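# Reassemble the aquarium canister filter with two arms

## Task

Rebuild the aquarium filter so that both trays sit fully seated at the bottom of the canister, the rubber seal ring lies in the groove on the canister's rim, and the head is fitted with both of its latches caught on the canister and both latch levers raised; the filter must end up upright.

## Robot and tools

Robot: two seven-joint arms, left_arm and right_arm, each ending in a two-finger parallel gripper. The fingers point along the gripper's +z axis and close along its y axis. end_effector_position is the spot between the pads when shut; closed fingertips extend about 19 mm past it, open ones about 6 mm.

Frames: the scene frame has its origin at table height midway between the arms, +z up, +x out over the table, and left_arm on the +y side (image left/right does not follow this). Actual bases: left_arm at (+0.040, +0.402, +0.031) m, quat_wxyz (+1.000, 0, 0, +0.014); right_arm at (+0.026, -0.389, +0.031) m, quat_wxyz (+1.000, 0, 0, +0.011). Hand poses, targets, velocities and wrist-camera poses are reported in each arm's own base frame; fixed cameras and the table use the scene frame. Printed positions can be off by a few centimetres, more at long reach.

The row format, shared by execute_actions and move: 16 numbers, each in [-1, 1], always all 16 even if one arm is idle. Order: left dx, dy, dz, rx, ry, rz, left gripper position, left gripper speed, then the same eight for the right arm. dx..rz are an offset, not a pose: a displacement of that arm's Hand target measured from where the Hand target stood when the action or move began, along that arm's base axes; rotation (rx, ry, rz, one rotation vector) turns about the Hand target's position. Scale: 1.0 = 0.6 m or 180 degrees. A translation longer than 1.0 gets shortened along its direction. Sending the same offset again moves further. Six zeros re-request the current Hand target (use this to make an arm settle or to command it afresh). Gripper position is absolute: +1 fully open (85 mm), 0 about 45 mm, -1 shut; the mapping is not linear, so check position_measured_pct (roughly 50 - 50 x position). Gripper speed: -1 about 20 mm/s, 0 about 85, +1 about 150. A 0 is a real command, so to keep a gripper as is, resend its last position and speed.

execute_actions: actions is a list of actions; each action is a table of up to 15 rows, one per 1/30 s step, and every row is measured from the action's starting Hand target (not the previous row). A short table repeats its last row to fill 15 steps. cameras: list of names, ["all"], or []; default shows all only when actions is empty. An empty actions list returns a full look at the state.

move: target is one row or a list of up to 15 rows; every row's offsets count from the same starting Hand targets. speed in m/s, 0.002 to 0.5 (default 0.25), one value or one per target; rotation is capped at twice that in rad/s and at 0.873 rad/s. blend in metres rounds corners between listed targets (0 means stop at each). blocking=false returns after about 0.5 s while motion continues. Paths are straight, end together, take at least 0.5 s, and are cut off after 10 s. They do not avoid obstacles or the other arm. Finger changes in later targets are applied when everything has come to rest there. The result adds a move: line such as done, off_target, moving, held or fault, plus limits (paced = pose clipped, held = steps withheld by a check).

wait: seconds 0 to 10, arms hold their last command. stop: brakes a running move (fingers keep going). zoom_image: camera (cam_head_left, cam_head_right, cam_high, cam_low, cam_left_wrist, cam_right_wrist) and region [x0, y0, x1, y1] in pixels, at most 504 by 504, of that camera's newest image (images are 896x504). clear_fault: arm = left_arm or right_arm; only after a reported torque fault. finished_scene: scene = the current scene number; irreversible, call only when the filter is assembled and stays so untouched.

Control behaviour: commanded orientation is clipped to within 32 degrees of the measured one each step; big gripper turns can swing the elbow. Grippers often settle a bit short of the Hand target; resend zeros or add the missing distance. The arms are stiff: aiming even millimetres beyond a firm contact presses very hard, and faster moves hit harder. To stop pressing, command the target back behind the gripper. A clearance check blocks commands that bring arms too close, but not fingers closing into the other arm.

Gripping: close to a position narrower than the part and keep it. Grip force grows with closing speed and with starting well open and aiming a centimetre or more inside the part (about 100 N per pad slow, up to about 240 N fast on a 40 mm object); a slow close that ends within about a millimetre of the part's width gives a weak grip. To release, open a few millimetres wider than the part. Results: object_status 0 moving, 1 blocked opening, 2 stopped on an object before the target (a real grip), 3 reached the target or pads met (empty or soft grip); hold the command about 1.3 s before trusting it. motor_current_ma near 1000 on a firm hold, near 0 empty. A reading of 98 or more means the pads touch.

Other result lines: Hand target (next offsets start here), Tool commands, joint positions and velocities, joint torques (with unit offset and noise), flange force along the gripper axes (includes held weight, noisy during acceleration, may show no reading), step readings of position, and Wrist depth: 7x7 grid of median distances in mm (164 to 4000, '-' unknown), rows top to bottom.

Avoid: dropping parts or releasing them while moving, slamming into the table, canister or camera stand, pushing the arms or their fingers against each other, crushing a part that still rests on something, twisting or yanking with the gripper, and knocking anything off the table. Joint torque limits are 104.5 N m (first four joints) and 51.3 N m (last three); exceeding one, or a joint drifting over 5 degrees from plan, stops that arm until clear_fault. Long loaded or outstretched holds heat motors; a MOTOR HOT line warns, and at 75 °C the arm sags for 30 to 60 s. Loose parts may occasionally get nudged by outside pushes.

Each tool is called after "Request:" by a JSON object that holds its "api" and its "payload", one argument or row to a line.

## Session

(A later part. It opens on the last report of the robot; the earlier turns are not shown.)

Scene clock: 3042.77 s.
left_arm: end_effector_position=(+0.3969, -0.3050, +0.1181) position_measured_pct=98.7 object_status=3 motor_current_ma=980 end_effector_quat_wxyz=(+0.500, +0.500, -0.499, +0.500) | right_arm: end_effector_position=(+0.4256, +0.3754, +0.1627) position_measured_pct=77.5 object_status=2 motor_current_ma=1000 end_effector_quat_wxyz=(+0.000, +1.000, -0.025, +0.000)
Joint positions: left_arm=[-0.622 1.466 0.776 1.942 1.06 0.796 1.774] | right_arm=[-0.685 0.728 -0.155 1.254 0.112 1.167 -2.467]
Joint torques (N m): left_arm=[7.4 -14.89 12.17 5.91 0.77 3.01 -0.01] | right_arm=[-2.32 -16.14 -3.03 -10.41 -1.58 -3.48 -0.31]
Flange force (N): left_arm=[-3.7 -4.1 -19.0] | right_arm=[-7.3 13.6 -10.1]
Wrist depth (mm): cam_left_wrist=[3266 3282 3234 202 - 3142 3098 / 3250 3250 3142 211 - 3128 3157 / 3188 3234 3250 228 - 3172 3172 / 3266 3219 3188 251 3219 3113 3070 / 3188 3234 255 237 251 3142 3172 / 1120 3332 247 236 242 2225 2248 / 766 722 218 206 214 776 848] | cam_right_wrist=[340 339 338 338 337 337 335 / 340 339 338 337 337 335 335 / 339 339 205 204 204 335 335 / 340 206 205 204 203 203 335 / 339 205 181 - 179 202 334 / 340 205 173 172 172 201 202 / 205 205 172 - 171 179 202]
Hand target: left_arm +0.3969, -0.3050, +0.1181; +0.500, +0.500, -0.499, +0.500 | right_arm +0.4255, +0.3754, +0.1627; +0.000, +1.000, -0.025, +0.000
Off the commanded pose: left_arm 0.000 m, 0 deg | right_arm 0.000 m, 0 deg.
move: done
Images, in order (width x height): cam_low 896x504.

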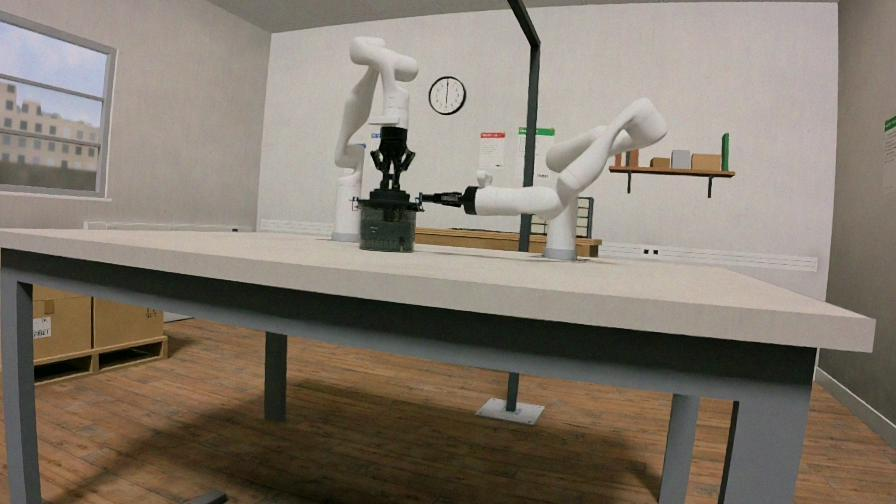

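Request:
{"api": "move", "payload": {
  "target": [
    [0,0.04,0,0,0,0,-1,-1,0,0,0,0,0,0,-0.85,-1],
    [0,0.15,-0.07,0,0,0,-1,-1,0,0,0,0,0,0,-0.85,-1]
  ],
  "speed": 0.08,
  "cameras": ["cam_low","cam_left_wrist"]
}}

Request:
{"api": "zoom_image", "payload": {
  "camera": "cam_low",
  "region": [390, 170, 470, 230]
}}

Request:
{"api": "zoom_image", "payload": {
  "camera": "cam_left_wrist",
  "region": [210, 200, 690, 430]
}}

Scene clock: 3052.27 s.
left_arm: end_effector_position=(+0.3969, -0.2150, +0.0761) position_measured_pct=98.7 object_status=3 motor_current_ma=980 end_effector_quat_wxyz=(+0.500, +0.500, -0.500, +0.500) | right_arm: end_effector_position=(+0.4255, +0.3755, +0.1627) position_measured_pct=77.5 object_status=2 motor_current_ma=1000 end_effector_quat_wxyz=(+0.000, +1.000, -0.025, +0.000)
Joint positions: left_arm=[-0.746 1.484 0.621 1.84 0.854 0.995 1.856] | right_arm=[-0.685 0.728 -0.155 1.254 0.112 1.167 -2.467]
Joint torques (N m): left_arm=[0.83 -17.15 8.34 4.46 0.8 2.86 -0.02] | right_arm=[0.65 -17.67 -0.56 -8.54 -0.03 -1.02 0.15]
Flange force (N): left_arm=[-4.2 -4.0 -3.1] | right_arm=[-6.7 4.6 -5.7]
Wrist depth (mm): cam_left_wrist=[3349 3299 3332 302 3282 3219 712 / 3315 3299 3266 325 3299 3203 3128 / 3332 3332 3315 339 3266 3234 3234 / 3315 3250 346 308 342 3234 3266 / 3332 3203 311 254 299 3250 3203 / 895 918 281 257 280 910 933 / 585 634 372 332 370 682 641] | cam_right_wrist=[340 339 338 337 337 336 335 / 340 339 338 338 337 336 335 / 339 339 205 204 204 336 335 / 340 205 205 203 203 203 335 / 339 205 181 - 179 203 335 / 339 205 173 172 171 201 202 / 205 205 172 - 171 178 202]
Hand target: left_arm +0.3969, -0.2150, +0.0761; +0.500, +0.500, -0.500, +0.500 | right_arm +0.4255, +0.3755, +0.1627; +0.000, +1.000, -0.025, +0.000
Off the commanded pose: left_arm 0.000 m, 0 deg | right_arm 0.000 m, 0 deg.
move: done
Images, in order (width x height): cam_low 896x504, cam_left_wrist 896x504.

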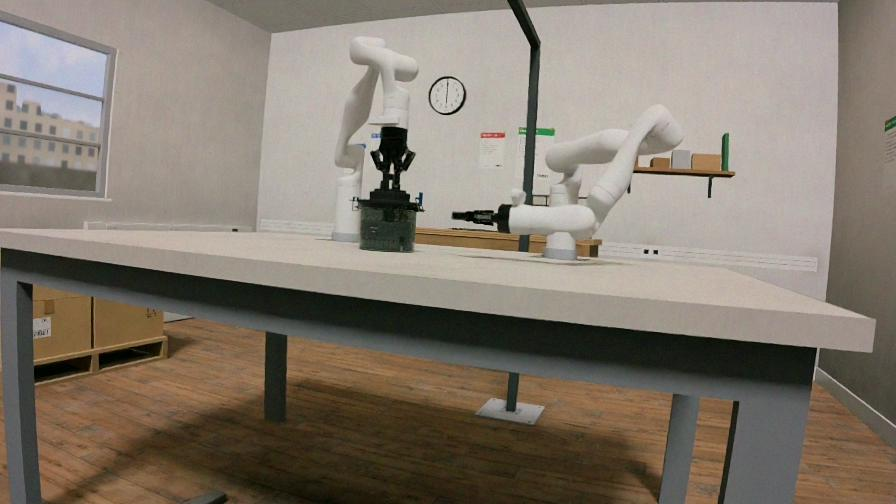

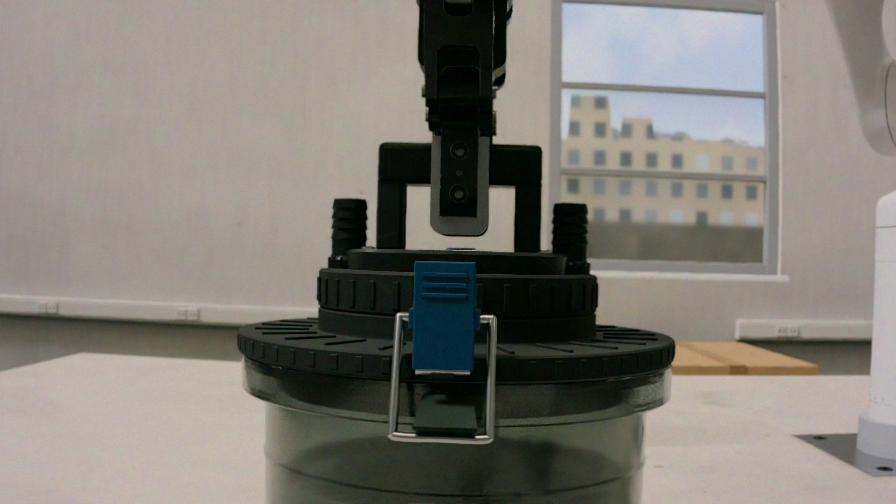

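Scaled by 6.300 from the camera's 896x504 image, which has a finer 1280x720 frame.

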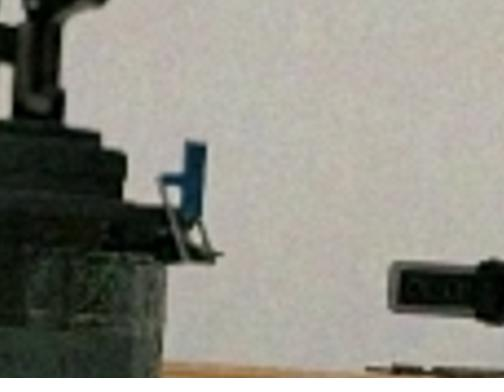

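Scaled by 1.050 from the camera's 896x504 image, which has a finer 1280x720 frame.

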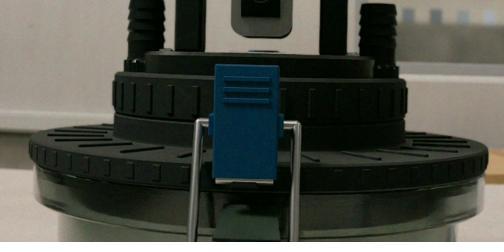

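Request:
{"api": "move", "payload": {
  "target": [0,0,0,0,0,0,-1,-1,0,0,0,0,0,0,-0.1,-1]
}}

Request:
{"api": "move", "payload": {
  "target": [0,0,0,0,0,0,-1,-1,0,0,0.2133,0,0,0,-0.1,-1],
  "speed": 0.12,
  "cameras": ["cam_low","cam_right_wrist","cam_left_wrist"]
}}

Scene clock: 3061.67 s.
left_arm: end_effector_position=(+0.3969, -0.2150, +0.0761) position_measured_pct=98.7 object_status=3 motor_current_ma=980 end_effector_quat_wxyz=(+0.500, +0.500, -0.500, +0.500) | right_arm: end_effector_position=(+0.4255, +0.3755, +0.1627) position_measured_pct=55.0 object_status=0 motor_current_ma=0 end_effector_quat_wxyz=(+0.000, +1.000, -0.025, +0.000)
Joint positions: left_arm=[-0.746 1.484 0.621 1.84 0.854 0.995 1.856] | right_arm=[-0.685 0.728 -0.155 1.254 0.112 1.167 -2.467]
Joint torques (N m): left_arm=[0.97 -17.12 8.21 4.64 0.79 2.88 -0.04] | right_arm=[0.38 -21.69 -0.62 -8.84 0.11 0.15 -0.09]
Flange force (N): left_arm=[-4.3 -4.5 -3.3] | right_arm=[-2.4 1.6 1.6]
Wrist depth (mm): cam_left_wrist=[3266 3266 3266 295 3299 3188 711 / 3366 3299 3234 315 3349 3203 3070 / 3250 3366 3282 323 342 3128 3234 / 3282 3332 348 312 340 3172 3142 / 3282 3349 310 255 299 3282 3203 / 892 915 281 257 279 910 925 / 583 632 372 333 370 685 641] | cam_right_wrist=[340 339 338 338 336 335 335 / 340 338 338 337 336 336 335 / 339 338 204 203 203 335 335 / 339 205 204 203 202 202 335 / 339 205 180 - 179 202 334 / 339 205 172 171 171 201 201 / 205 205 172 - 171 178 201]
Hand target: left_arm +0.3969, -0.2150, +0.0761; +0.500, +0.500, -0.500, +0.500 | right_arm +0.4255, +0.3755, +0.1627; +0.000, +1.000, -0.025, +0.000
Off the commanded pose: left_arm 0.000 m, 0 deg | right_arm 0.000 m, 0 deg.
move: done

Scene clock: 3063.20 s.
left_arm: end_effector_position=(+0.3969, -0.2150, +0.0761) position_measured_pct=98.7 object_status=3 motor_current_ma=980 end_effector_quat_wxyz=(+0.500, +0.500, -0.500, +0.500) | right_arm: end_effector_position=(+0.4255, +0.3755, +0.2906) position_measured_pct=55.0 object_status=3 motor_current_ma=0 end_effector_quat_wxyz=(+0.000, +1.000, -0.025, +0.000)
Joint positions: left_arm=[-0.746 1.484 0.621 1.84 0.854 0.995 1.856] | right_arm=[-0.696 0.649 -0.154 0.982 0.093 1.516 -2.445]
Joint torques (N m): left_arm=[0.96 -17.11 8.22 4.58 0.77 2.84 -0.03] | right_arm=[0.35 -21.21 -0.46 -9.62 0.14 0.12 -0.1]
Flange force (N): left_arm=[-4.2 -4.3 -3.3] | right_arm=[-2.7 2.1 2.5]
Wrist depth (mm): cam_left_wrist=[3315 3203 3219 3234 3266 3250 708 / 3282 3315 3299 3234 3332 3172 3188 / 3266 3315 3282 341 3282 3250 3219 / 3315 3299 347 308 340 3219 3172 / 3282 3299 310 255 298 3219 3234 / 901 920 281 257 280 913 929 / 583 634 372 333 369 686 639] | cam_right_wrist=[469 466 466 465 463 462 462 / 468 466 467 464 464 464 462 / 468 467 467 464 464 464 461 / 469 467 333 330 330 463 461 / 468 466 333 299 307 461 461 / 467 467 308 257 298 329 462 / 468 466 332 256 298 329 460]
Hand target: left_arm +0.3969, -0.2150, +0.0761; +0.500, +0.500, -0.500, +0.500 | right_arm +0.4255, +0.3755, +0.2906; +0.000, +1.000, -0.025, +0.000
Off the commanded pose: left_arm 0.000 m, 0 deg | right_arm 0.000 m, 0 deg.
move: done
Images, in order (width x height): cam_low 896x504, cam_left_wrist 896x504, cam_right_wrist 896x504.

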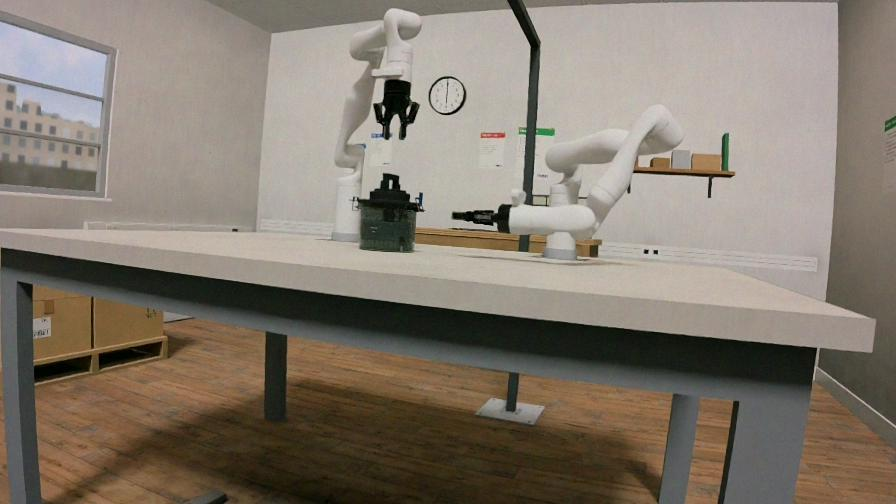

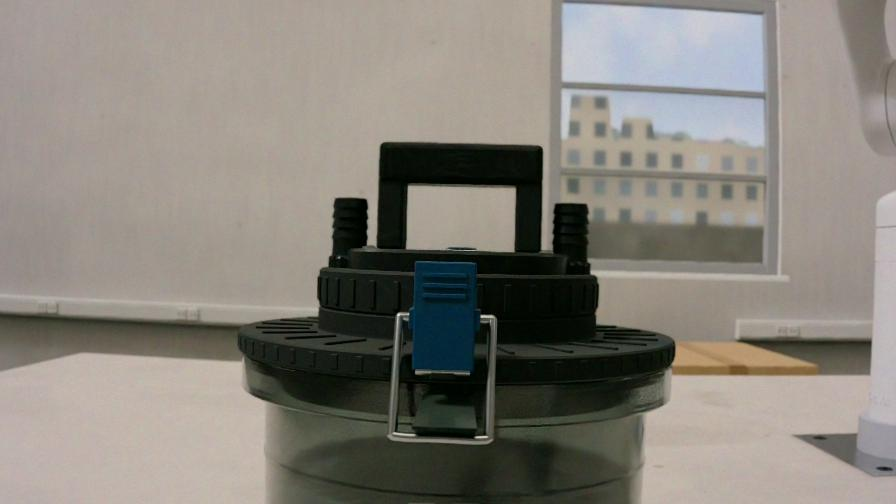

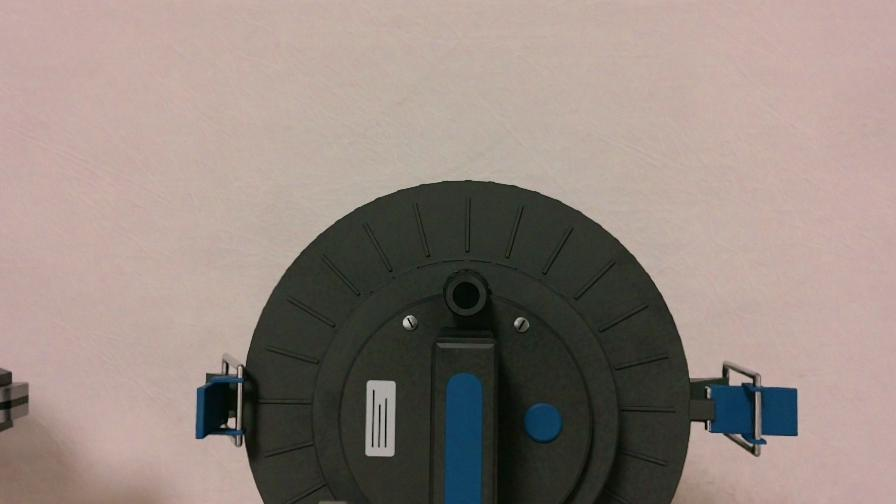

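Request:
{"api": "move", "payload": {
  "target": [0,0,0,0,0,0,-1,-1,-0.0142,-0.4592,0.0157,0,0,0.5133,-1,-1],
  "speed": 0.2
}}

Scene clock: 3076.43 s.
left_arm: end_effector_position=(+0.3969, -0.2150, +0.0761) position_measured_pct=98.7 object_status=3 motor_current_ma=980 end_effector_quat_wxyz=(+0.500, +0.500, -0.500, +0.500) | right_arm: end_effector_position=(+0.4170, +0.1000, +0.3001) position_measured_pct=98.7 object_status=3 motor_current_ma=1000 end_effector_quat_wxyz=(+0.000, +0.710, +0.704, +0.000)
Joint positions: left_arm=[-0.746 1.484 0.621 1.84 0.854 0.995 1.856] | right_arm=[0.023 0.323 -0.439 1.505 0.139 1.344 -0.435]
Joint torques (N m): left_arm=[0.95 -17.12 8.2 4.61 0.78 2.87 0] | right_arm=[0.51 -14.44 -1.18 -9.3 0.03 0.18 0.02]
Flange force (N): left_arm=[-4.2 -4.3 -3.2] | right_arm=[0.5 -2.0 2.3]
Wrist depth (mm): cam_left_wrist=[3250 3349 3383 3250 3266 3266 755 / 3349 3332 3266 3332 3219 3234 3188 / 3315 3250 3219 341 3188 3282 3250 / 3332 3250 348 308 340 3219 3203 / 3332 3299 309 255 299 3219 3266 / 896 927 281 257 279 907 929 / 585 636 372 333 370 683 640] | cam_right_wrist=[481 480 478 477 474 473 472 / 481 480 477 475 474 473 472 / 480 478 477 476 474 473 471 / 480 478 477 475 474 472 471 / 480 478 477 475 474 471 470 / 478 478 476 474 473 471 470 / 479 477 476 474 474 471 470]
Hand target: left_arm +0.3969, -0.2150, +0.0761; +0.500, +0.500, -0.500, +0.500 | right_arm +0.4170, +0.0999, +0.3001; +0.000, +0.710, +0.704, +0.000
Off the commanded pose: left_arm 0.000 m, 0 deg | right_arm 0.000 m, 0 deg.
move: done

Request:
{"api": "move", "payload": {
  "target": [0,0,0,0,0,0,-1,-1,0.0042,-0.0167,-0.2667,0.5,0,0,-1,-1],
  "speed": 0.2
}}

Request:
{"api": "move", "payload": {
  "target": [0,0,0,0,0,0,-1,-1,0,0.1167,-0.1283,0,0,0,-1,-1],
  "speed": 0.15,
  "cameras": ["cam_low","cam_right_wrist","cam_high"]
}}

Scene clock: 3087.73 s.
left_arm: end_effector_position=(+0.3969, -0.2150, +0.0761) position_measured_pct=98.7 object_status=3 motor_current_ma=980 end_effector_quat_wxyz=(+0.500, +0.500, -0.500, +0.500) | right_arm: end_effector_position=(+0.4195, +0.0899, +0.1400) position_measured_pct=98.7 object_status=3 motor_current_ma=1000 end_effector_quat_wxyz=(+0.502, -0.502, -0.498, -0.498)
Joint positions: left_arm=[-0.746 1.484 0.621 1.84 0.854 0.995 1.856] | right_arm=[0.876 1.325 -0.703 1.667 -0.705 1.222 0.933]
Joint torques (N m): left_arm=[0.94 -17.17 8.24 4.57 0.77 2.87 -0.01] | right_arm=[0.05 -18.16 -7.33 -0.85 -1.59 2.53 -0.1]
Flange force (N): left_arm=[-4.3 -4.2 -3.1] | right_arm=[0.2 -2.7 1.6]
Wrist depth (mm): cam_left_wrist=[3266 3299 3266 3266 3250 912 3250 / 3266 3366 3315 3219 1028 921 793 / 3282 3315 3250 340 953 3188 3142 / 3299 3266 346 312 338 3188 3234 / 3234 3299 310 255 299 3219 3113 / 900 917 281 257 279 910 929 / 583 631 371 333 369 681 641] | cam_right_wrist=[2474 2483 2447 2456 2411 2411 2368 / 2474 2447 2429 2429 2420 2438 2385 / 818 896 1061 1091 2438 2402 2411 / 837 2456 2420 2429 2402 2385 2394 / 811 2483 2456 423 2394 2394 2385 / 815 1305 1318 392 401 2385 1329 / 805 968 414 375 378 979 979]
Hand target: left_arm +0.3969, -0.2150, +0.0761; +0.500, +0.500, -0.500, +0.500 | right_arm +0.4195, +0.0899, +0.1400; +0.502, -0.502, -0.498, -0.498
Off the commanded pose: left_arm 0.000 m, 0 deg | right_arm 0.000 m, 0 deg.
move: done

Scene clock: 3088.87 s.
left_arm: end_effector_position=(+0.3969, -0.2150, +0.0761) position_measured_pct=98.7 object_status=3 motor_current_ma=980 end_effector_quat_wxyz=(+0.500, +0.500, -0.500, +0.500) | right_arm: end_effector_position=(+0.4195, +0.1599, +0.0631) position_measured_pct=98.7 object_status=3 motor_current_ma=1000 end_effector_quat_wxyz=(+0.502, -0.502, -0.498, -0.498)
Joint positions: left_arm=[-0.746 1.484 0.621 1.84 0.854 0.995 1.856] | right_arm=[0.764 1.508 -0.704 1.659 -0.727 1.055 1.061]
Joint torques (N m): left_arm=[0.94 -17.11 8.21 4.58 0.82 2.86 -0.04] | right_arm=[0.36 -17.94 -7.78 0.47 -1.16 2.84 -0.09]
Flange force (N): left_arm=[-4.2 -4.4 -3.3] | right_arm=[0.7 -3.4 2.3]
Wrist depth (mm): cam_left_wrist=[3315 3366 3299 3234 3234 3250 3250 / 3332 3299 3266 3234 965 848 800 / 3400 3282 3203 341 911 3266 3250 / 3203 3282 347 307 339 3282 3234 / 3250 3282 311 254 298 3234 3234 / 895 918 281 257 279 908 923 / 582 633 372 332 369 678 640] | cam_right_wrist=[766 2385 2368 2368 2351 2360 2294 / 766 857 971 967 2360 2318 2310 / 770 2411 2394 363 2310 2351 2302 / 749 2376 2376 311 321 2326 2310 / 749 2368 310 274 292 2318 2335 / 749 987 879 265 410 891 1014 / 649 601 329 296 311 657 607]
Hand target: left_arm +0.3969, -0.2150, +0.0761; +0.500, +0.500, -0.500, +0.500 | right_arm +0.4195, +0.1599, +0.0631; +0.502, -0.502, -0.498, -0.498
Off the commanded pose: left_arm 0.000 m, 0 deg | right_arm 0.000 m, 0 deg.
move: done
Images, in order (width x height): cam_high 896x504, cam_low 896x504, cam_right_wrist 896x504.

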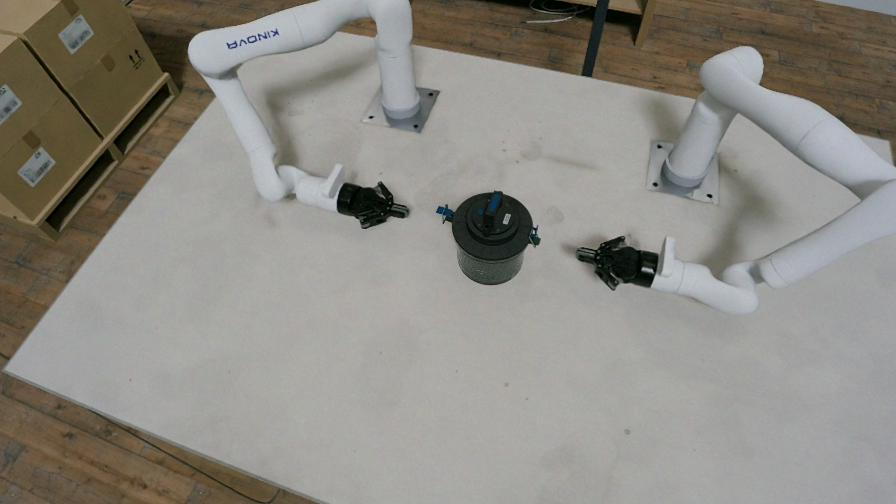

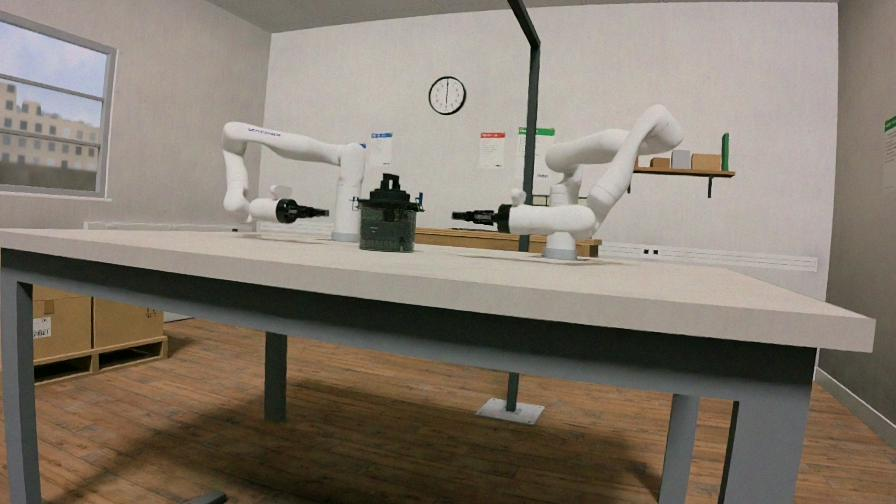

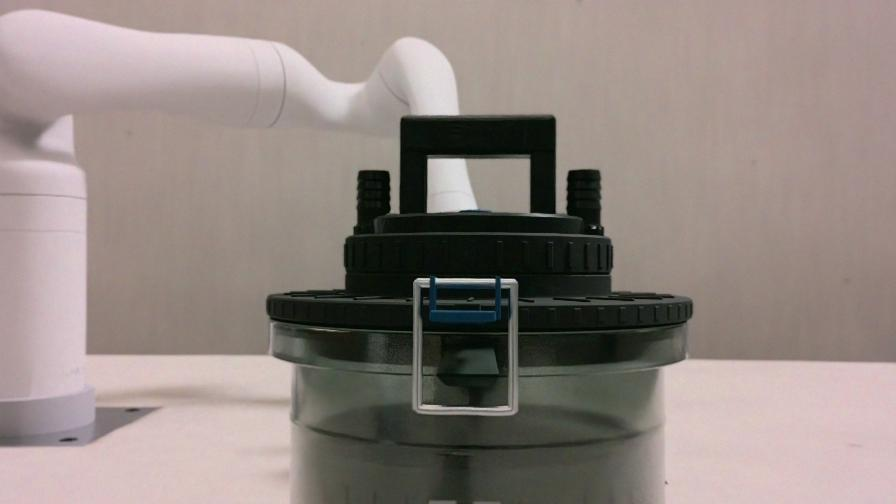

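Request:
{"api": "zoom_image", "payload": {
  "camera": "cam_right_wrist",
  "region": [260, 260, 480, 420]
}}

Request:
{"api": "zoom_image", "payload": {
  "camera": "cam_right_wrist",
  "region": [480, 260, 700, 420]
}}

Scaled by 2.291 from the camera's 896x504 image, which has a finer 1280x720 frame.

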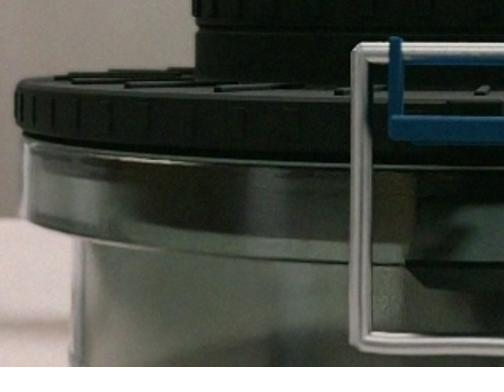

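Scaled by 2.291 from the camera's 896x504 image, which has a finer 1280x720 frame.

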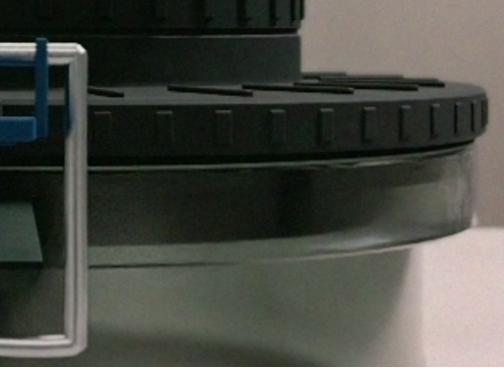

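Request:
{"api": "move", "payload": {
  "target": [
    [-0.009,0.1083,0.3732,0.5,0,0,-1,-1,0,0,0,0,0,0,-1,-1]
  ],
  "speed": 0.2
}}

Request:
{"api": "move", "payload": {
  "target": [0.0208,-0.505,-0.05,0,0,0.5,-1,-1,0,0,0,0,0,0,-1,-1],
  "speed": 0.2,
  "cameras": ["cam_left_wrist","cam_low"]
}}

Scene clock: 3146.37 s.
left_arm: end_effector_position=(+0.3915, -0.1500, +0.3000) position_measured_pct=98.7 object_status=3 motor_current_ma=980 end_effector_quat_wxyz=(+0.000, +0.707, -0.707, +0.000) | right_arm: end_effector_position=(+0.4195, +0.1599, +0.0631) position_measured_pct=98.7 object_status=3 motor_current_ma=1000 end_effector_quat_wxyz=(+0.502, -0.502, -0.498, -0.498)
Joint positions: left_arm=[0.031 0.284 0.37 1.559 -0.104 1.317 3.556] | right_arm=[0.764 1.508 -0.704 1.659 -0.727 1.055 1.061]
Joint torques (N m): left_arm=[0.94 -14.35 1.67 -6.92 0.21 -0.01 -0.16] | right_arm=[0.4 -17.63 -7.82 0.57 -1.18 2.92 -0.07]
Flange force (N): left_arm=[0.8 -7.0 -4.3] | right_arm=[1.1 -3.1 2.2]
Wrist depth (mm): cam_left_wrist=[475 475 475 473 477 478 476 / 476 476 474 474 475 475 476 / 474 475 474 476 474 476 475 / 474 473 474 473 476 475 473 / 472 474 474 473 474 476 476 / 474 473 474 475 472 475 476 / 474 473 473 474 474 474 471] | cam_right_wrist=[733 2402 2368 2351 2360 2343 2310 / 780 2411 2385 2360 2360 2326 2326 / 771 2394 2376 365 2343 2318 2318 / 750 2376 2360 311 320 2326 2318 / 747 2368 310 274 292 2310 2326 / 748 991 881 265 409 890 1008 / 649 601 328 296 311 656 609]
Hand target: left_arm +0.3915, -0.1500, +0.3000; +0.000, +0.707, -0.707, +0.000 | right_arm +0.4195, +0.1599, +0.0631; +0.502, -0.502, -0.498, -0.498
Off the commanded pose: left_arm 0.000 m, 0 deg | right_arm 0.000 m, 0 deg.
move: done

Scene clock: 3150.83 s.
left_arm: end_effector_position=(+0.4040, -0.4530, +0.2700) position_measured_pct=98.7 object_status=3 motor_current_ma=980 end_effector_quat_wxyz=(+0.000, +1.000, +0.000, +0.000) | right_arm: end_effector_position=(+0.4195, +0.1599, +0.0631) position_measured_pct=98.7 object_status=3 motor_current_ma=1000 end_effector_quat_wxyz=(+0.502, -0.502, -0.498, -0.498)
Joint positions: left_arm=[0.759 0.769 0.113 0.827 -0.079 1.549 5.555] | right_arm=[0.764 1.508 -0.704 1.659 -0.727 1.055 1.061]
Joint torques (N m): left_arm=[0.95 -24.16 1.45 -7.26 0.05 -0.08 0.01] | right_arm=[0.31 -17.66 -7.81 0.54 -1.18 2.93 -0.09]
Flange force (N): left_arm=[10.5 9.4 -5.8] | right_arm=[1.1 -3.4 2.1]
Wrist depth (mm): cam_left_wrist=[444 444 445 444 443 442 444 / 444 444 444 444 444 441 441 / 445 443 442 444 443 442 441 / 446 443 310 310 442 442 442 / 444 311 286 309 441 443 442 / 443 290 258 278 309 440 441 / 444 286 236 277 308 440 441] | cam_right_wrist=[2402 2402 2385 2360 2335 2351 2326 / 770 2385 2385 2326 2326 2318 2310 / 761 2394 2360 364 2335 2343 2294 / 753 2394 2360 311 321 2326 2318 / 750 2385 310 274 292 2294 2318 / 749 991 882 265 409 892 1008 / 652 601 329 296 311 657 606]
Hand target: left_arm +0.4040, -0.4530, +0.2700; +0.000, +1.000, +0.000, +0.000 | right_arm +0.4195, +0.1599, +0.0631; +0.502, -0.502, -0.498, -0.498
Off the commanded pose: left_arm 0.000 m, 0 deg | right_arm 0.000 m, 0 deg.
move: done
Images, in order (width x height): cam_low 896x504, cam_left_wrist 896x504.

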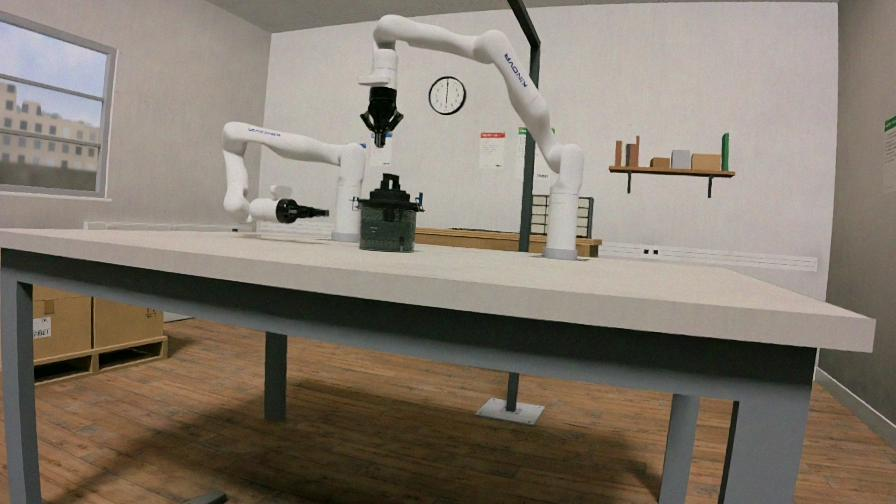

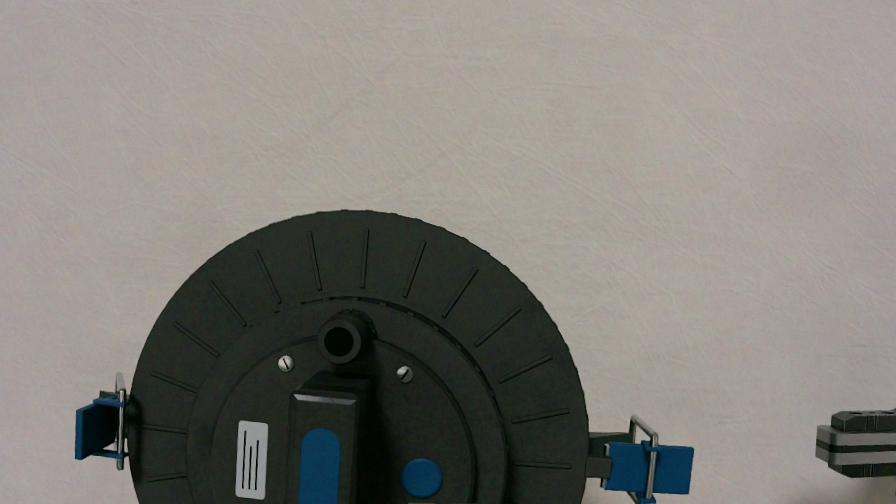

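Request:
{"api": "move", "payload": {
  "target": [0.01,0.0017,-0.1533,0,0,0,-1,-1,0,0,0,0,0,0,-1,-1],
  "speed": 0.1
}}

Request:
{"api": "move", "payload": {
  "target": [0,0,-0.015,0,0,0,-1,-1,0,0,0,0,0,0,-1,-1],
  "speed": 0.03,
  "cameras": ["cam_low","cam_right_wrist","cam_left_wrist"]
}}

Scene clock: 3164.57 s.
left_arm: end_effector_position=(+0.4100, -0.4520, +0.1781) position_measured_pct=98.7 object_status=3 motor_current_ma=980 end_effector_quat_wxyz=(+0.000, +1.000, +0.000, +0.000) | right_arm: end_effector_position=(+0.4195, +0.1599, +0.0631) position_measured_pct=98.7 object_status=3 motor_current_ma=1000 end_effector_quat_wxyz=(+0.502, -0.502, -0.498, -0.498)
Joint positions: left_arm=[0.749 0.818 0.103 1.026 -0.078 1.3 5.553] | right_arm=[0.764 1.508 -0.704 1.659 -0.727 1.055 1.061]
Joint torques (N m): left_arm=[0.97 -24.51 1.5 -6.98 0.04 -0.21 -0.03] | right_arm=[0.32 -17.67 -7.75 0.56 -1.15 2.9 -0.07]
Flange force (N): left_arm=[9.2 7.9 -3.2] | right_arm=[1.2 -3.2 2.1]
Wrist depth (mm): cam_left_wrist=[353 353 352 353 352 352 351 / 353 352 352 351 352 351 352 / 353 352 351 352 352 351 350 / 352 219 219 218 352 351 350 / 220 219 218 218 218 352 350 / 219 195 186 197 217 351 350 / 219 187 183 187 217 351 349] | cam_right_wrist=[2394 2385 2351 2360 315 2310 2326 / 770 2394 2376 2343 321 2318 2310 / 759 2429 2351 364 2326 2318 2335 / 751 2411 2360 311 321 2351 2310 / 752 2402 311 274 292 2294 2335 / 748 996 881 265 409 890 1011 / 649 601 328 296 311 658 608]
Hand target: left_arm +0.4100, -0.4520, +0.1781; +0.000, +1.000, +0.000, +0.000 | right_arm +0.4195, +0.1599, +0.0631; +0.502, -0.502, -0.498, -0.498
Off the commanded pose: left_arm 0.000 m, 0 deg | right_arm 0.000 m, 0 deg.
move: done

Scene clock: 3165.33 s.
left_arm: end_effector_position=(+0.4100, -0.4520, +0.1691) position_measured_pct=98.7 object_status=3 motor_current_ma=980 end_effector_quat_wxyz=(+0.000, +1.000, +0.001, +0.000) | right_arm: end_effector_position=(+0.4195, +0.1599, +0.0631) position_measured_pct=98.7 object_status=3 motor_current_ma=1000 end_effector_quat_wxyz=(+0.502, -0.502, -0.498, -0.498)
Joint positions: left_arm=[0.749 0.825 0.102 1.042 -0.079 1.277 5.554] | right_arm=[0.764 1.508 -0.704 1.659 -0.727 1.055 1.061]
Joint torques (N m): left_arm=[0.9 -24.58 1.52 -6.7 0.04 -0.11 -0.02] | right_arm=[0.34 -17.63 -7.75 0.55 -1.16 2.9 -0.08]
Flange force (N): left_arm=[9.8 8.7 -3.1] | right_arm=[1.2 -3.3 2.2]
Wrist depth (mm): cam_left_wrist=[344 344 343 343 342 342 342 / 344 344 342 344 343 342 342 / 344 343 342 343 342 342 342 / 344 210 210 209 343 341 341 / 210 210 209 209 208 342 342 / 210 186 185 189 208 341 341 / 209 178 177 185 208 341 341] | cam_right_wrist=[2368 2368 2385 2360 312 2360 2318 / 770 2411 2351 2351 321 2343 2302 / 763 2368 2376 364 351 2286 2318 / 750 2385 2376 311 321 2343 2294 / 749 2394 311 274 292 2326 2318 / 751 993 878 265 408 894 1011 / 649 601 329 295 311 660 607]
Hand target: left_arm +0.4100, -0.4520, +0.1691; +0.000, +1.000, +0.000, +0.000 | right_arm +0.4195, +0.1599, +0.0631; +0.502, -0.502, -0.498, -0.498
Off the commanded pose: left_arm 0.000 m, 0 deg | right_arm 0.000 m, 0 deg.
move: done
Images, in order (width x height): cam_low 896x504, cam_left_wrist 896x504, cam_right_wrist 896x504.

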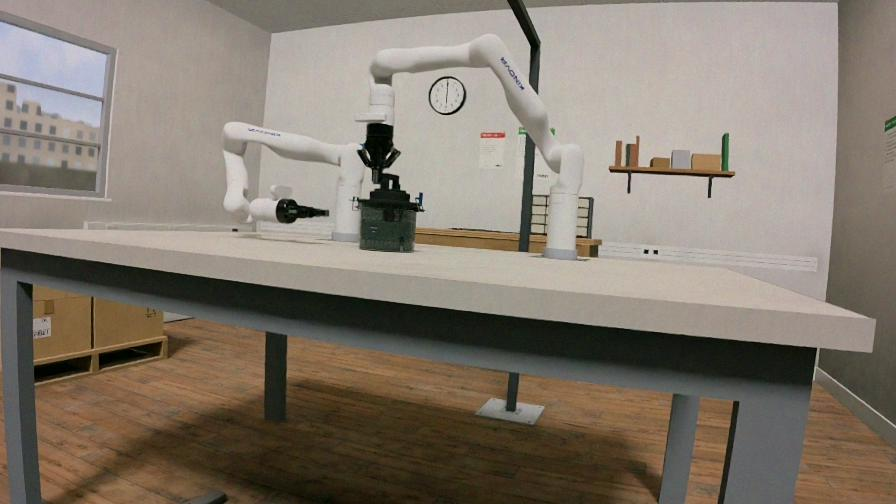

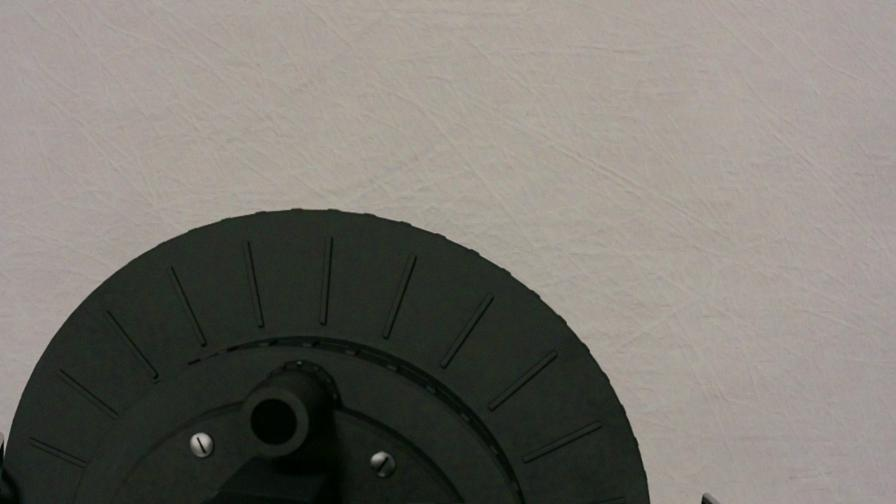

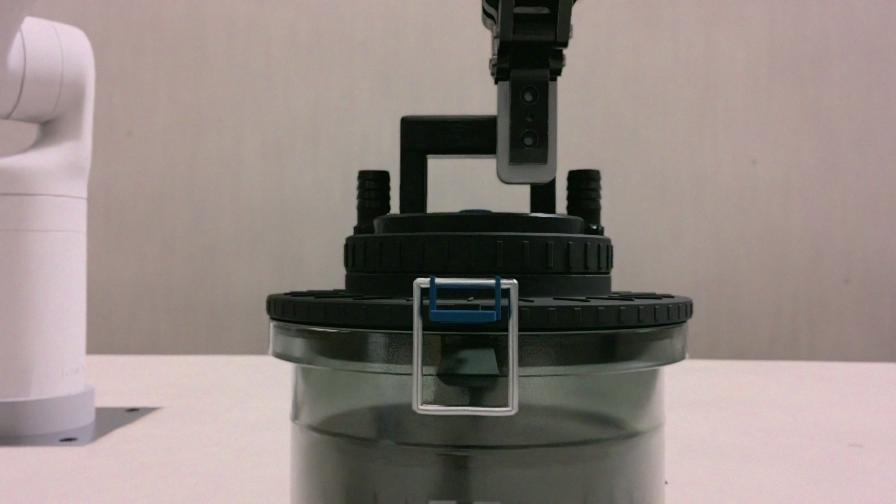

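Request:
{"api": "move", "payload": {
  "target": [0,0,-0.0152,0,0,0,-1,-1,0,0,0,0,0,0,-1,-1],
  "speed": 0.03
}}

Request:
{"api": "move", "payload": {
  "target": [0,0,-0.0025,0,0,0,-1,-1,0,0,0,0,0,0,-1,-1],
  "speed": 0.01
}}

Request:
{"api": "move", "payload": {
  "target": [0,0,-0.0025,0,0,0,-1,-1,0,0,0,0,0,0,-1,-1],
  "speed": 0.01
}}

Scene clock: 3173.37 s.
left_arm: end_effector_position=(+0.4100, -0.4520, +0.1600) position_measured_pct=98.7 object_status=3 motor_current_ma=980 end_effector_quat_wxyz=(+0.000, +1.000, +0.000, +0.000) | right_arm: end_effector_position=(+0.4195, +0.1599, +0.0631) position_measured_pct=98.7 object_status=3 motor_current_ma=1000 end_effector_quat_wxyz=(+0.502, -0.502, -0.498, -0.498)
Joint positions: left_arm=[0.749 0.833 0.101 1.058 -0.079 1.255 5.554] | right_arm=[0.764 1.508 -0.704 1.659 -0.727 1.055 1.061]
Joint torques (N m): left_arm=[0.98 -24.65 1.48 -6.94 0.04 -0.08 -0.03] | right_arm=[0.35 -17.67 -7.8 0.55 -1.18 2.9 -0.05]
Flange force (N): left_arm=[8.7 7.3 -2.3] | right_arm=[1.1 -3.2 2.1]
Wrist depth (mm): cam_left_wrist=[335 334 334 333 333 334 333 / 335 335 334 333 333 333 333 / 335 335 334 334 333 333 333 / 335 201 200 200 334 333 333 / 201 201 200 200 199 332 332 / 201 177 176 199 199 332 332 / 177 169 168 176 199 333 332] | cam_right_wrist=[2402 2394 2351 2360 297 2351 2302 / 768 2368 2385 354 320 2335 2302 / 760 2385 2394 365 350 2310 2326 / 753 2368 2360 311 321 2302 2318 / 749 2376 311 274 292 2310 2326 / 748 994 883 265 410 892 1011 / 651 602 328 296 311 658 608]
Hand target: left_arm +0.4100, -0.4520, +0.1599; +0.000, +1.000, +0.000, +0.000 | right_arm +0.4195, +0.1599, +0.0631; +0.502, -0.502, -0.498, -0.498
Off the commanded pose: left_arm 0.000 m, 0 deg | right_arm 0.000 m, 0 deg.
move: done

Scene clock: 3174.07 s.
left_arm: end_effector_position=(+0.4100, -0.4520, +0.1585) position_measured_pct=98.7 object_status=3 motor_current_ma=980 end_effector_quat_wxyz=(+0.000, +1.000, +0.000, +0.000) | right_arm: end_effector_position=(+0.4195, +0.1599, +0.0631) position_measured_pct=98.7 object_status=3 motor_current_ma=1000 end_effector_quat_wxyz=(+0.502, -0.502, -0.498, -0.498)
Joint positions: left_arm=[0.749 0.834 0.1 1.06 -0.079 1.251 5.555] | right_arm=[0.764 1.508 -0.704 1.659 -0.727 1.055 1.061]
Joint torques (N m): left_arm=[0.94 -24.62 1.52 -6.78 0.05 -0.07 -0.03] | right_arm=[0.35 -17.69 -7.8 0.52 -1.18 2.91 -0.06]
Flange force (N): left_arm=[9.1 7.8 -2.5] | right_arm=[1.1 -3.3 2.2]
Wrist depth (mm): cam_left_wrist=[334 334 333 333 333 332 332 / 333 334 333 333 332 331 332 / 333 332 333 333 332 332 332 / 332 199 199 199 331 331 331 / 200 199 199 198 198 331 330 / 199 175 174 198 198 331 331 / 175 167 167 174 197 331 330] | cam_right_wrist=[2411 2376 2385 2368 299 2310 2294 / 767 2376 2376 354 316 2335 2310 / 759 2368 2376 364 321 2343 2335 / 748 2394 2385 311 318 2335 2318 / 748 2402 311 274 292 2326 2326 / 749 991 879 265 410 890 1009 / 651 602 329 296 311 659 607]
Hand target: left_arm +0.4100, -0.4520, +0.1584; +0.000, +1.000, +0.000, +0.000 | right_arm +0.4195, +0.1599, +0.0631; +0.502, -0.502, -0.498, -0.498
Off the commanded pose: left_arm 0.000 m, 0 deg | right_arm 0.000 m, 0 deg.
move: done

Scene clock: 3174.77 s.
left_arm: end_effector_position=(+0.4100, -0.4520, +0.1570) position_measured_pct=98.7 object_status=3 motor_current_ma=980 end_effector_quat_wxyz=(+0.000, +1.000, +0.000, +0.000) | right_arm: end_effector_position=(+0.4195, +0.1599, +0.0631) position_measured_pct=98.7 object_status=3 motor_current_ma=1000 end_effector_quat_wxyz=(+0.502, -0.502, -0.498, -0.498)
Joint positions: left_arm=[0.749 0.835 0.1 1.062 -0.079 1.247 5.555] | right_arm=[0.764 1.508 -0.704 1.659 -0.727 1.055 1.061]
Joint torques (N m): left_arm=[-0.25 -19.88 0.34 -4.88 -0.53 -0.33 -0.02] | right_arm=[0.33 -17.66 -7.83 0.56 -1.18 2.88 -0.07]
Flange force (N): left_arm=[6.8 8.1 -10.3] | right_arm=[1.1 -3.2 2.0]
Wrist depth (mm): cam_left_wrist=[333 332 332 331 331 331 330 / 332 331 332 331 331 331 330 / 332 332 332 331 331 331 330 / 332 198 198 198 330 330 330 / 199 198 198 198 198 331 330 / 199 174 174 197 197 331 329 / 175 166 166 174 197 330 329] | cam_right_wrist=[2420 2402 2385 2376 296 2335 2310 / 770 2411 2368 353 316 2326 2343 / 763 2360 2394 360 321 2343 2294 / 747 2394 2360 311 318 2351 2310 / 748 2385 311 253 292 2310 2318 / 748 990 879 254 423 890 1012 / 649 601 328 296 311 657 607]
Hand target: left_arm +0.4100, -0.4520, +0.1570; +0.000, +1.000, +0.000, +0.000 | right_arm +0.4195, +0.1599, +0.0631; +0.502, -0.502, -0.498, -0.498
Off the commanded pose: left_arm 0.000 m, 0 deg | right_arm 0.000 m, 0 deg.
move: done

Request:
{"api": "move", "payload": {
  "target": [0,0,-0.0025,0,0,0,-1,-1,0,0,0,0,0,0,-1,-1],
  "speed": 0.01,
  "cameras": ["cam_right_wrist"]
}}

Scene clock: 3179.07 s.
left_arm: end_effector_position=(+0.4100, -0.4520, +0.1555) position_measured_pct=98.7 object_status=3 motor_current_ma=980 end_effector_quat_wxyz=(+0.000, +1.000, +0.001, +0.000) | right_arm: end_effector_position=(+0.4195, +0.1599, +0.0631) position_measured_pct=98.7 object_status=3 motor_current_ma=1000 end_effector_quat_wxyz=(+0.502, -0.502, -0.498, -0.498)
Joint positions: left_arm=[0.749 0.836 0.1 1.065 -0.079 1.244 5.555] | right_arm=[0.764 1.508 -0.704 1.659 -0.727 1.055 1.061]
Joint torques (N m): left_arm=[-0.27 -3.12 -0.45 -0.49 -0.63 -3.67 -0.04] | right_arm=[0.34 -17.65 -7.75 0.56 -1.15 2.91 -0.08]
Flange force (N): left_arm=[-0.7 -0.1 -40.1] | right_arm=[1.2 -3.2 2.2]
Wrist depth (mm): cam_left_wrist=[332 332 332 332 331 331 331 / 331 331 332 331 330 331 330 / 331 331 331 330 332 330 329 / 331 198 198 198 330 330 329 / 198 198 198 198 198 331 329 / 198 174 174 197 197 330 330 / 174 166 166 174 197 330 329] | cam_right_wrist=[2394 2360 2394 2335 296 2351 2302 / 771 2402 2368 353 316 2351 2310 / 761 2402 2360 358 320 2318 2326 / 749 2394 2385 311 318 2326 2326 / 751 2411 311 253 292 2326 2326 / 752 993 881 253 409 889 1006 / 647 602 329 296 311 658 608]
Hand target: left_arm +0.4100, -0.4520, +0.1554; +0.000, +1.000, +0.001, +0.000 | right_arm +0.4195, +0.1599, +0.0631; +0.502, -0.502, -0.498, -0.498
Off the commanded pose: left_arm 0.000 m, 0 deg | right_arm 0.000 m, 0 deg.
move: done
Images, in order (width x height): cam_right_wrist 896x504.

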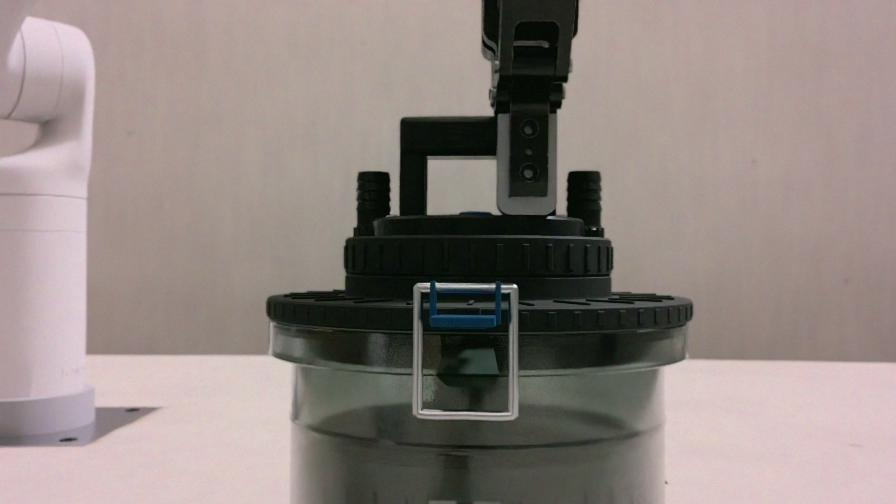

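Request:
{"api": "move", "payload": {
  "target": [
    [0,0,0,0,0,0,-1,-1,0.0008,0.0833,0.04,0,0,0,-1,-1],
    [0,0,0,0,0,0,-1,-1,0.0008,0.1312,0.04,0,0,0,-1,-1]
  ],
  "speed": 0.06,
  "cameras": ["cam_low","cam_right_wrist"]
}}

Request:
{"api": "zoom_image", "payload": {
  "camera": "cam_low",
  "region": [300, 170, 380, 230]
}}

Scene clock: 3188.90 s.
left_arm: end_effector_position=(+0.4100, -0.4520, +0.1554) position_measured_pct=98.7 object_status=3 motor_current_ma=980 end_effector_quat_wxyz=(+0.000, +1.000, +0.000, +0.000) | right_arm: end_effector_position=(+0.4200, +0.2386, +0.0871) position_measured_pct=98.7 object_status=3 motor_current_ma=1000 end_effector_quat_wxyz=(+0.502, -0.502, -0.498, -0.498)
Joint positions: left_arm=[0.749 0.836 0.1 1.065 -0.079 1.243 5.555] | right_arm=[0.669 1.507 -0.814 1.761 -0.843 0.864 1.114]
Joint torques (N m): left_arm=[-0.25 -2.29 -0.47 -0.23 -0.62 -3.82 -0.01] | right_arm=[0.41 -16.9 -8.66 0.75 -0.89 2.98 -0.13]
Flange force (N): left_arm=[-0.9 -0.4 -41.6] | right_arm=[1.0 -3.5 1.7]
Wrist depth (mm): cam_left_wrist=[333 332 332 331 330 331 330 / 332 332 330 332 331 331 330 / 332 332 331 330 331 331 330 / 331 198 198 198 330 331 330 / 198 198 198 198 198 330 329 / 198 174 174 197 198 329 329 / 174 166 166 174 197 330 329] | cam_right_wrist=[2335 2326 2302 - 218 2248 2225 / 705 2310 2302 - 231 2248 2255 / 2318 2302 2286 274 235 2263 2248 / 2326 2286 2294 275 273 2240 2240 / 2302 2310 251 231 240 2263 2240 / 997 1006 241 227 228 244 1153 / 689 638 211 177 200 - 694]
Hand target: left_arm +0.4100, -0.4520, +0.1554; +0.000, +1.000, +0.000, +0.000 | right_arm +0.4200, +0.2387, +0.0871; +0.502, -0.502, -0.498, -0.498
Off the commanded pose: left_arm 0.000 m, 0 deg | right_arm 0.000 m, 0 deg.
move: done
Images, in order (width x height): cam_low 896x504, cam_right_wrist 896x504.

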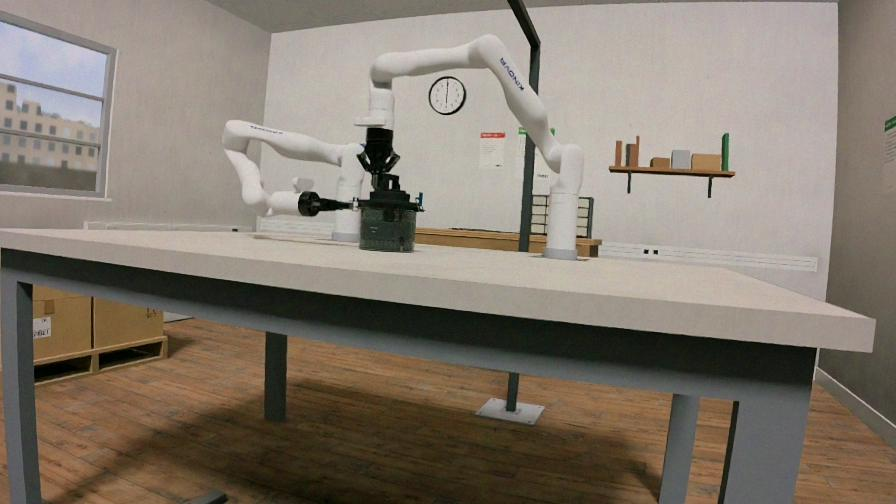

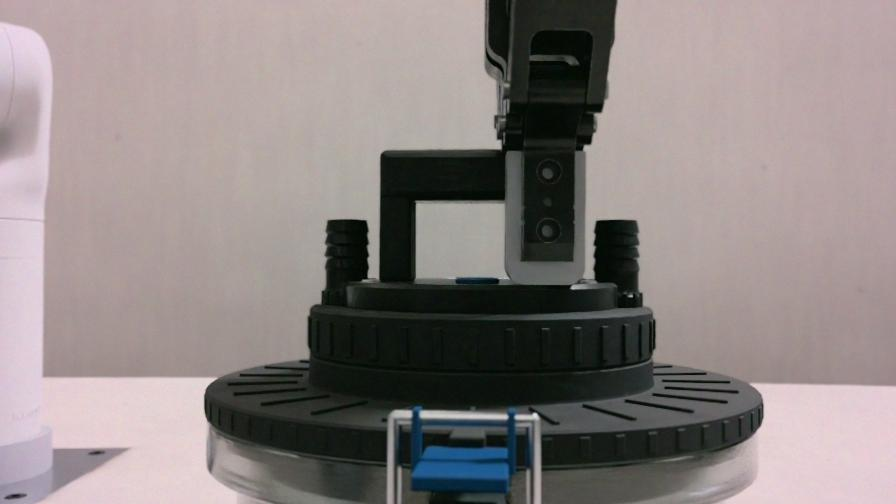

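Scaled by 6.300 from the camera's 896x504 image, which has a finer 1280x720 frame.

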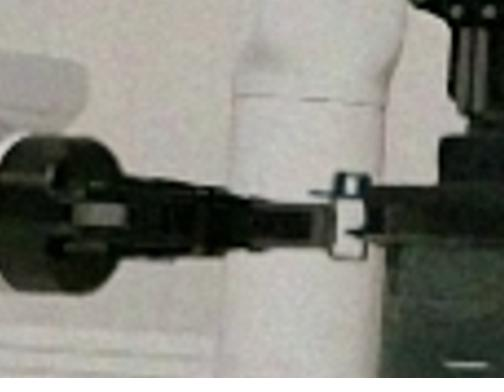

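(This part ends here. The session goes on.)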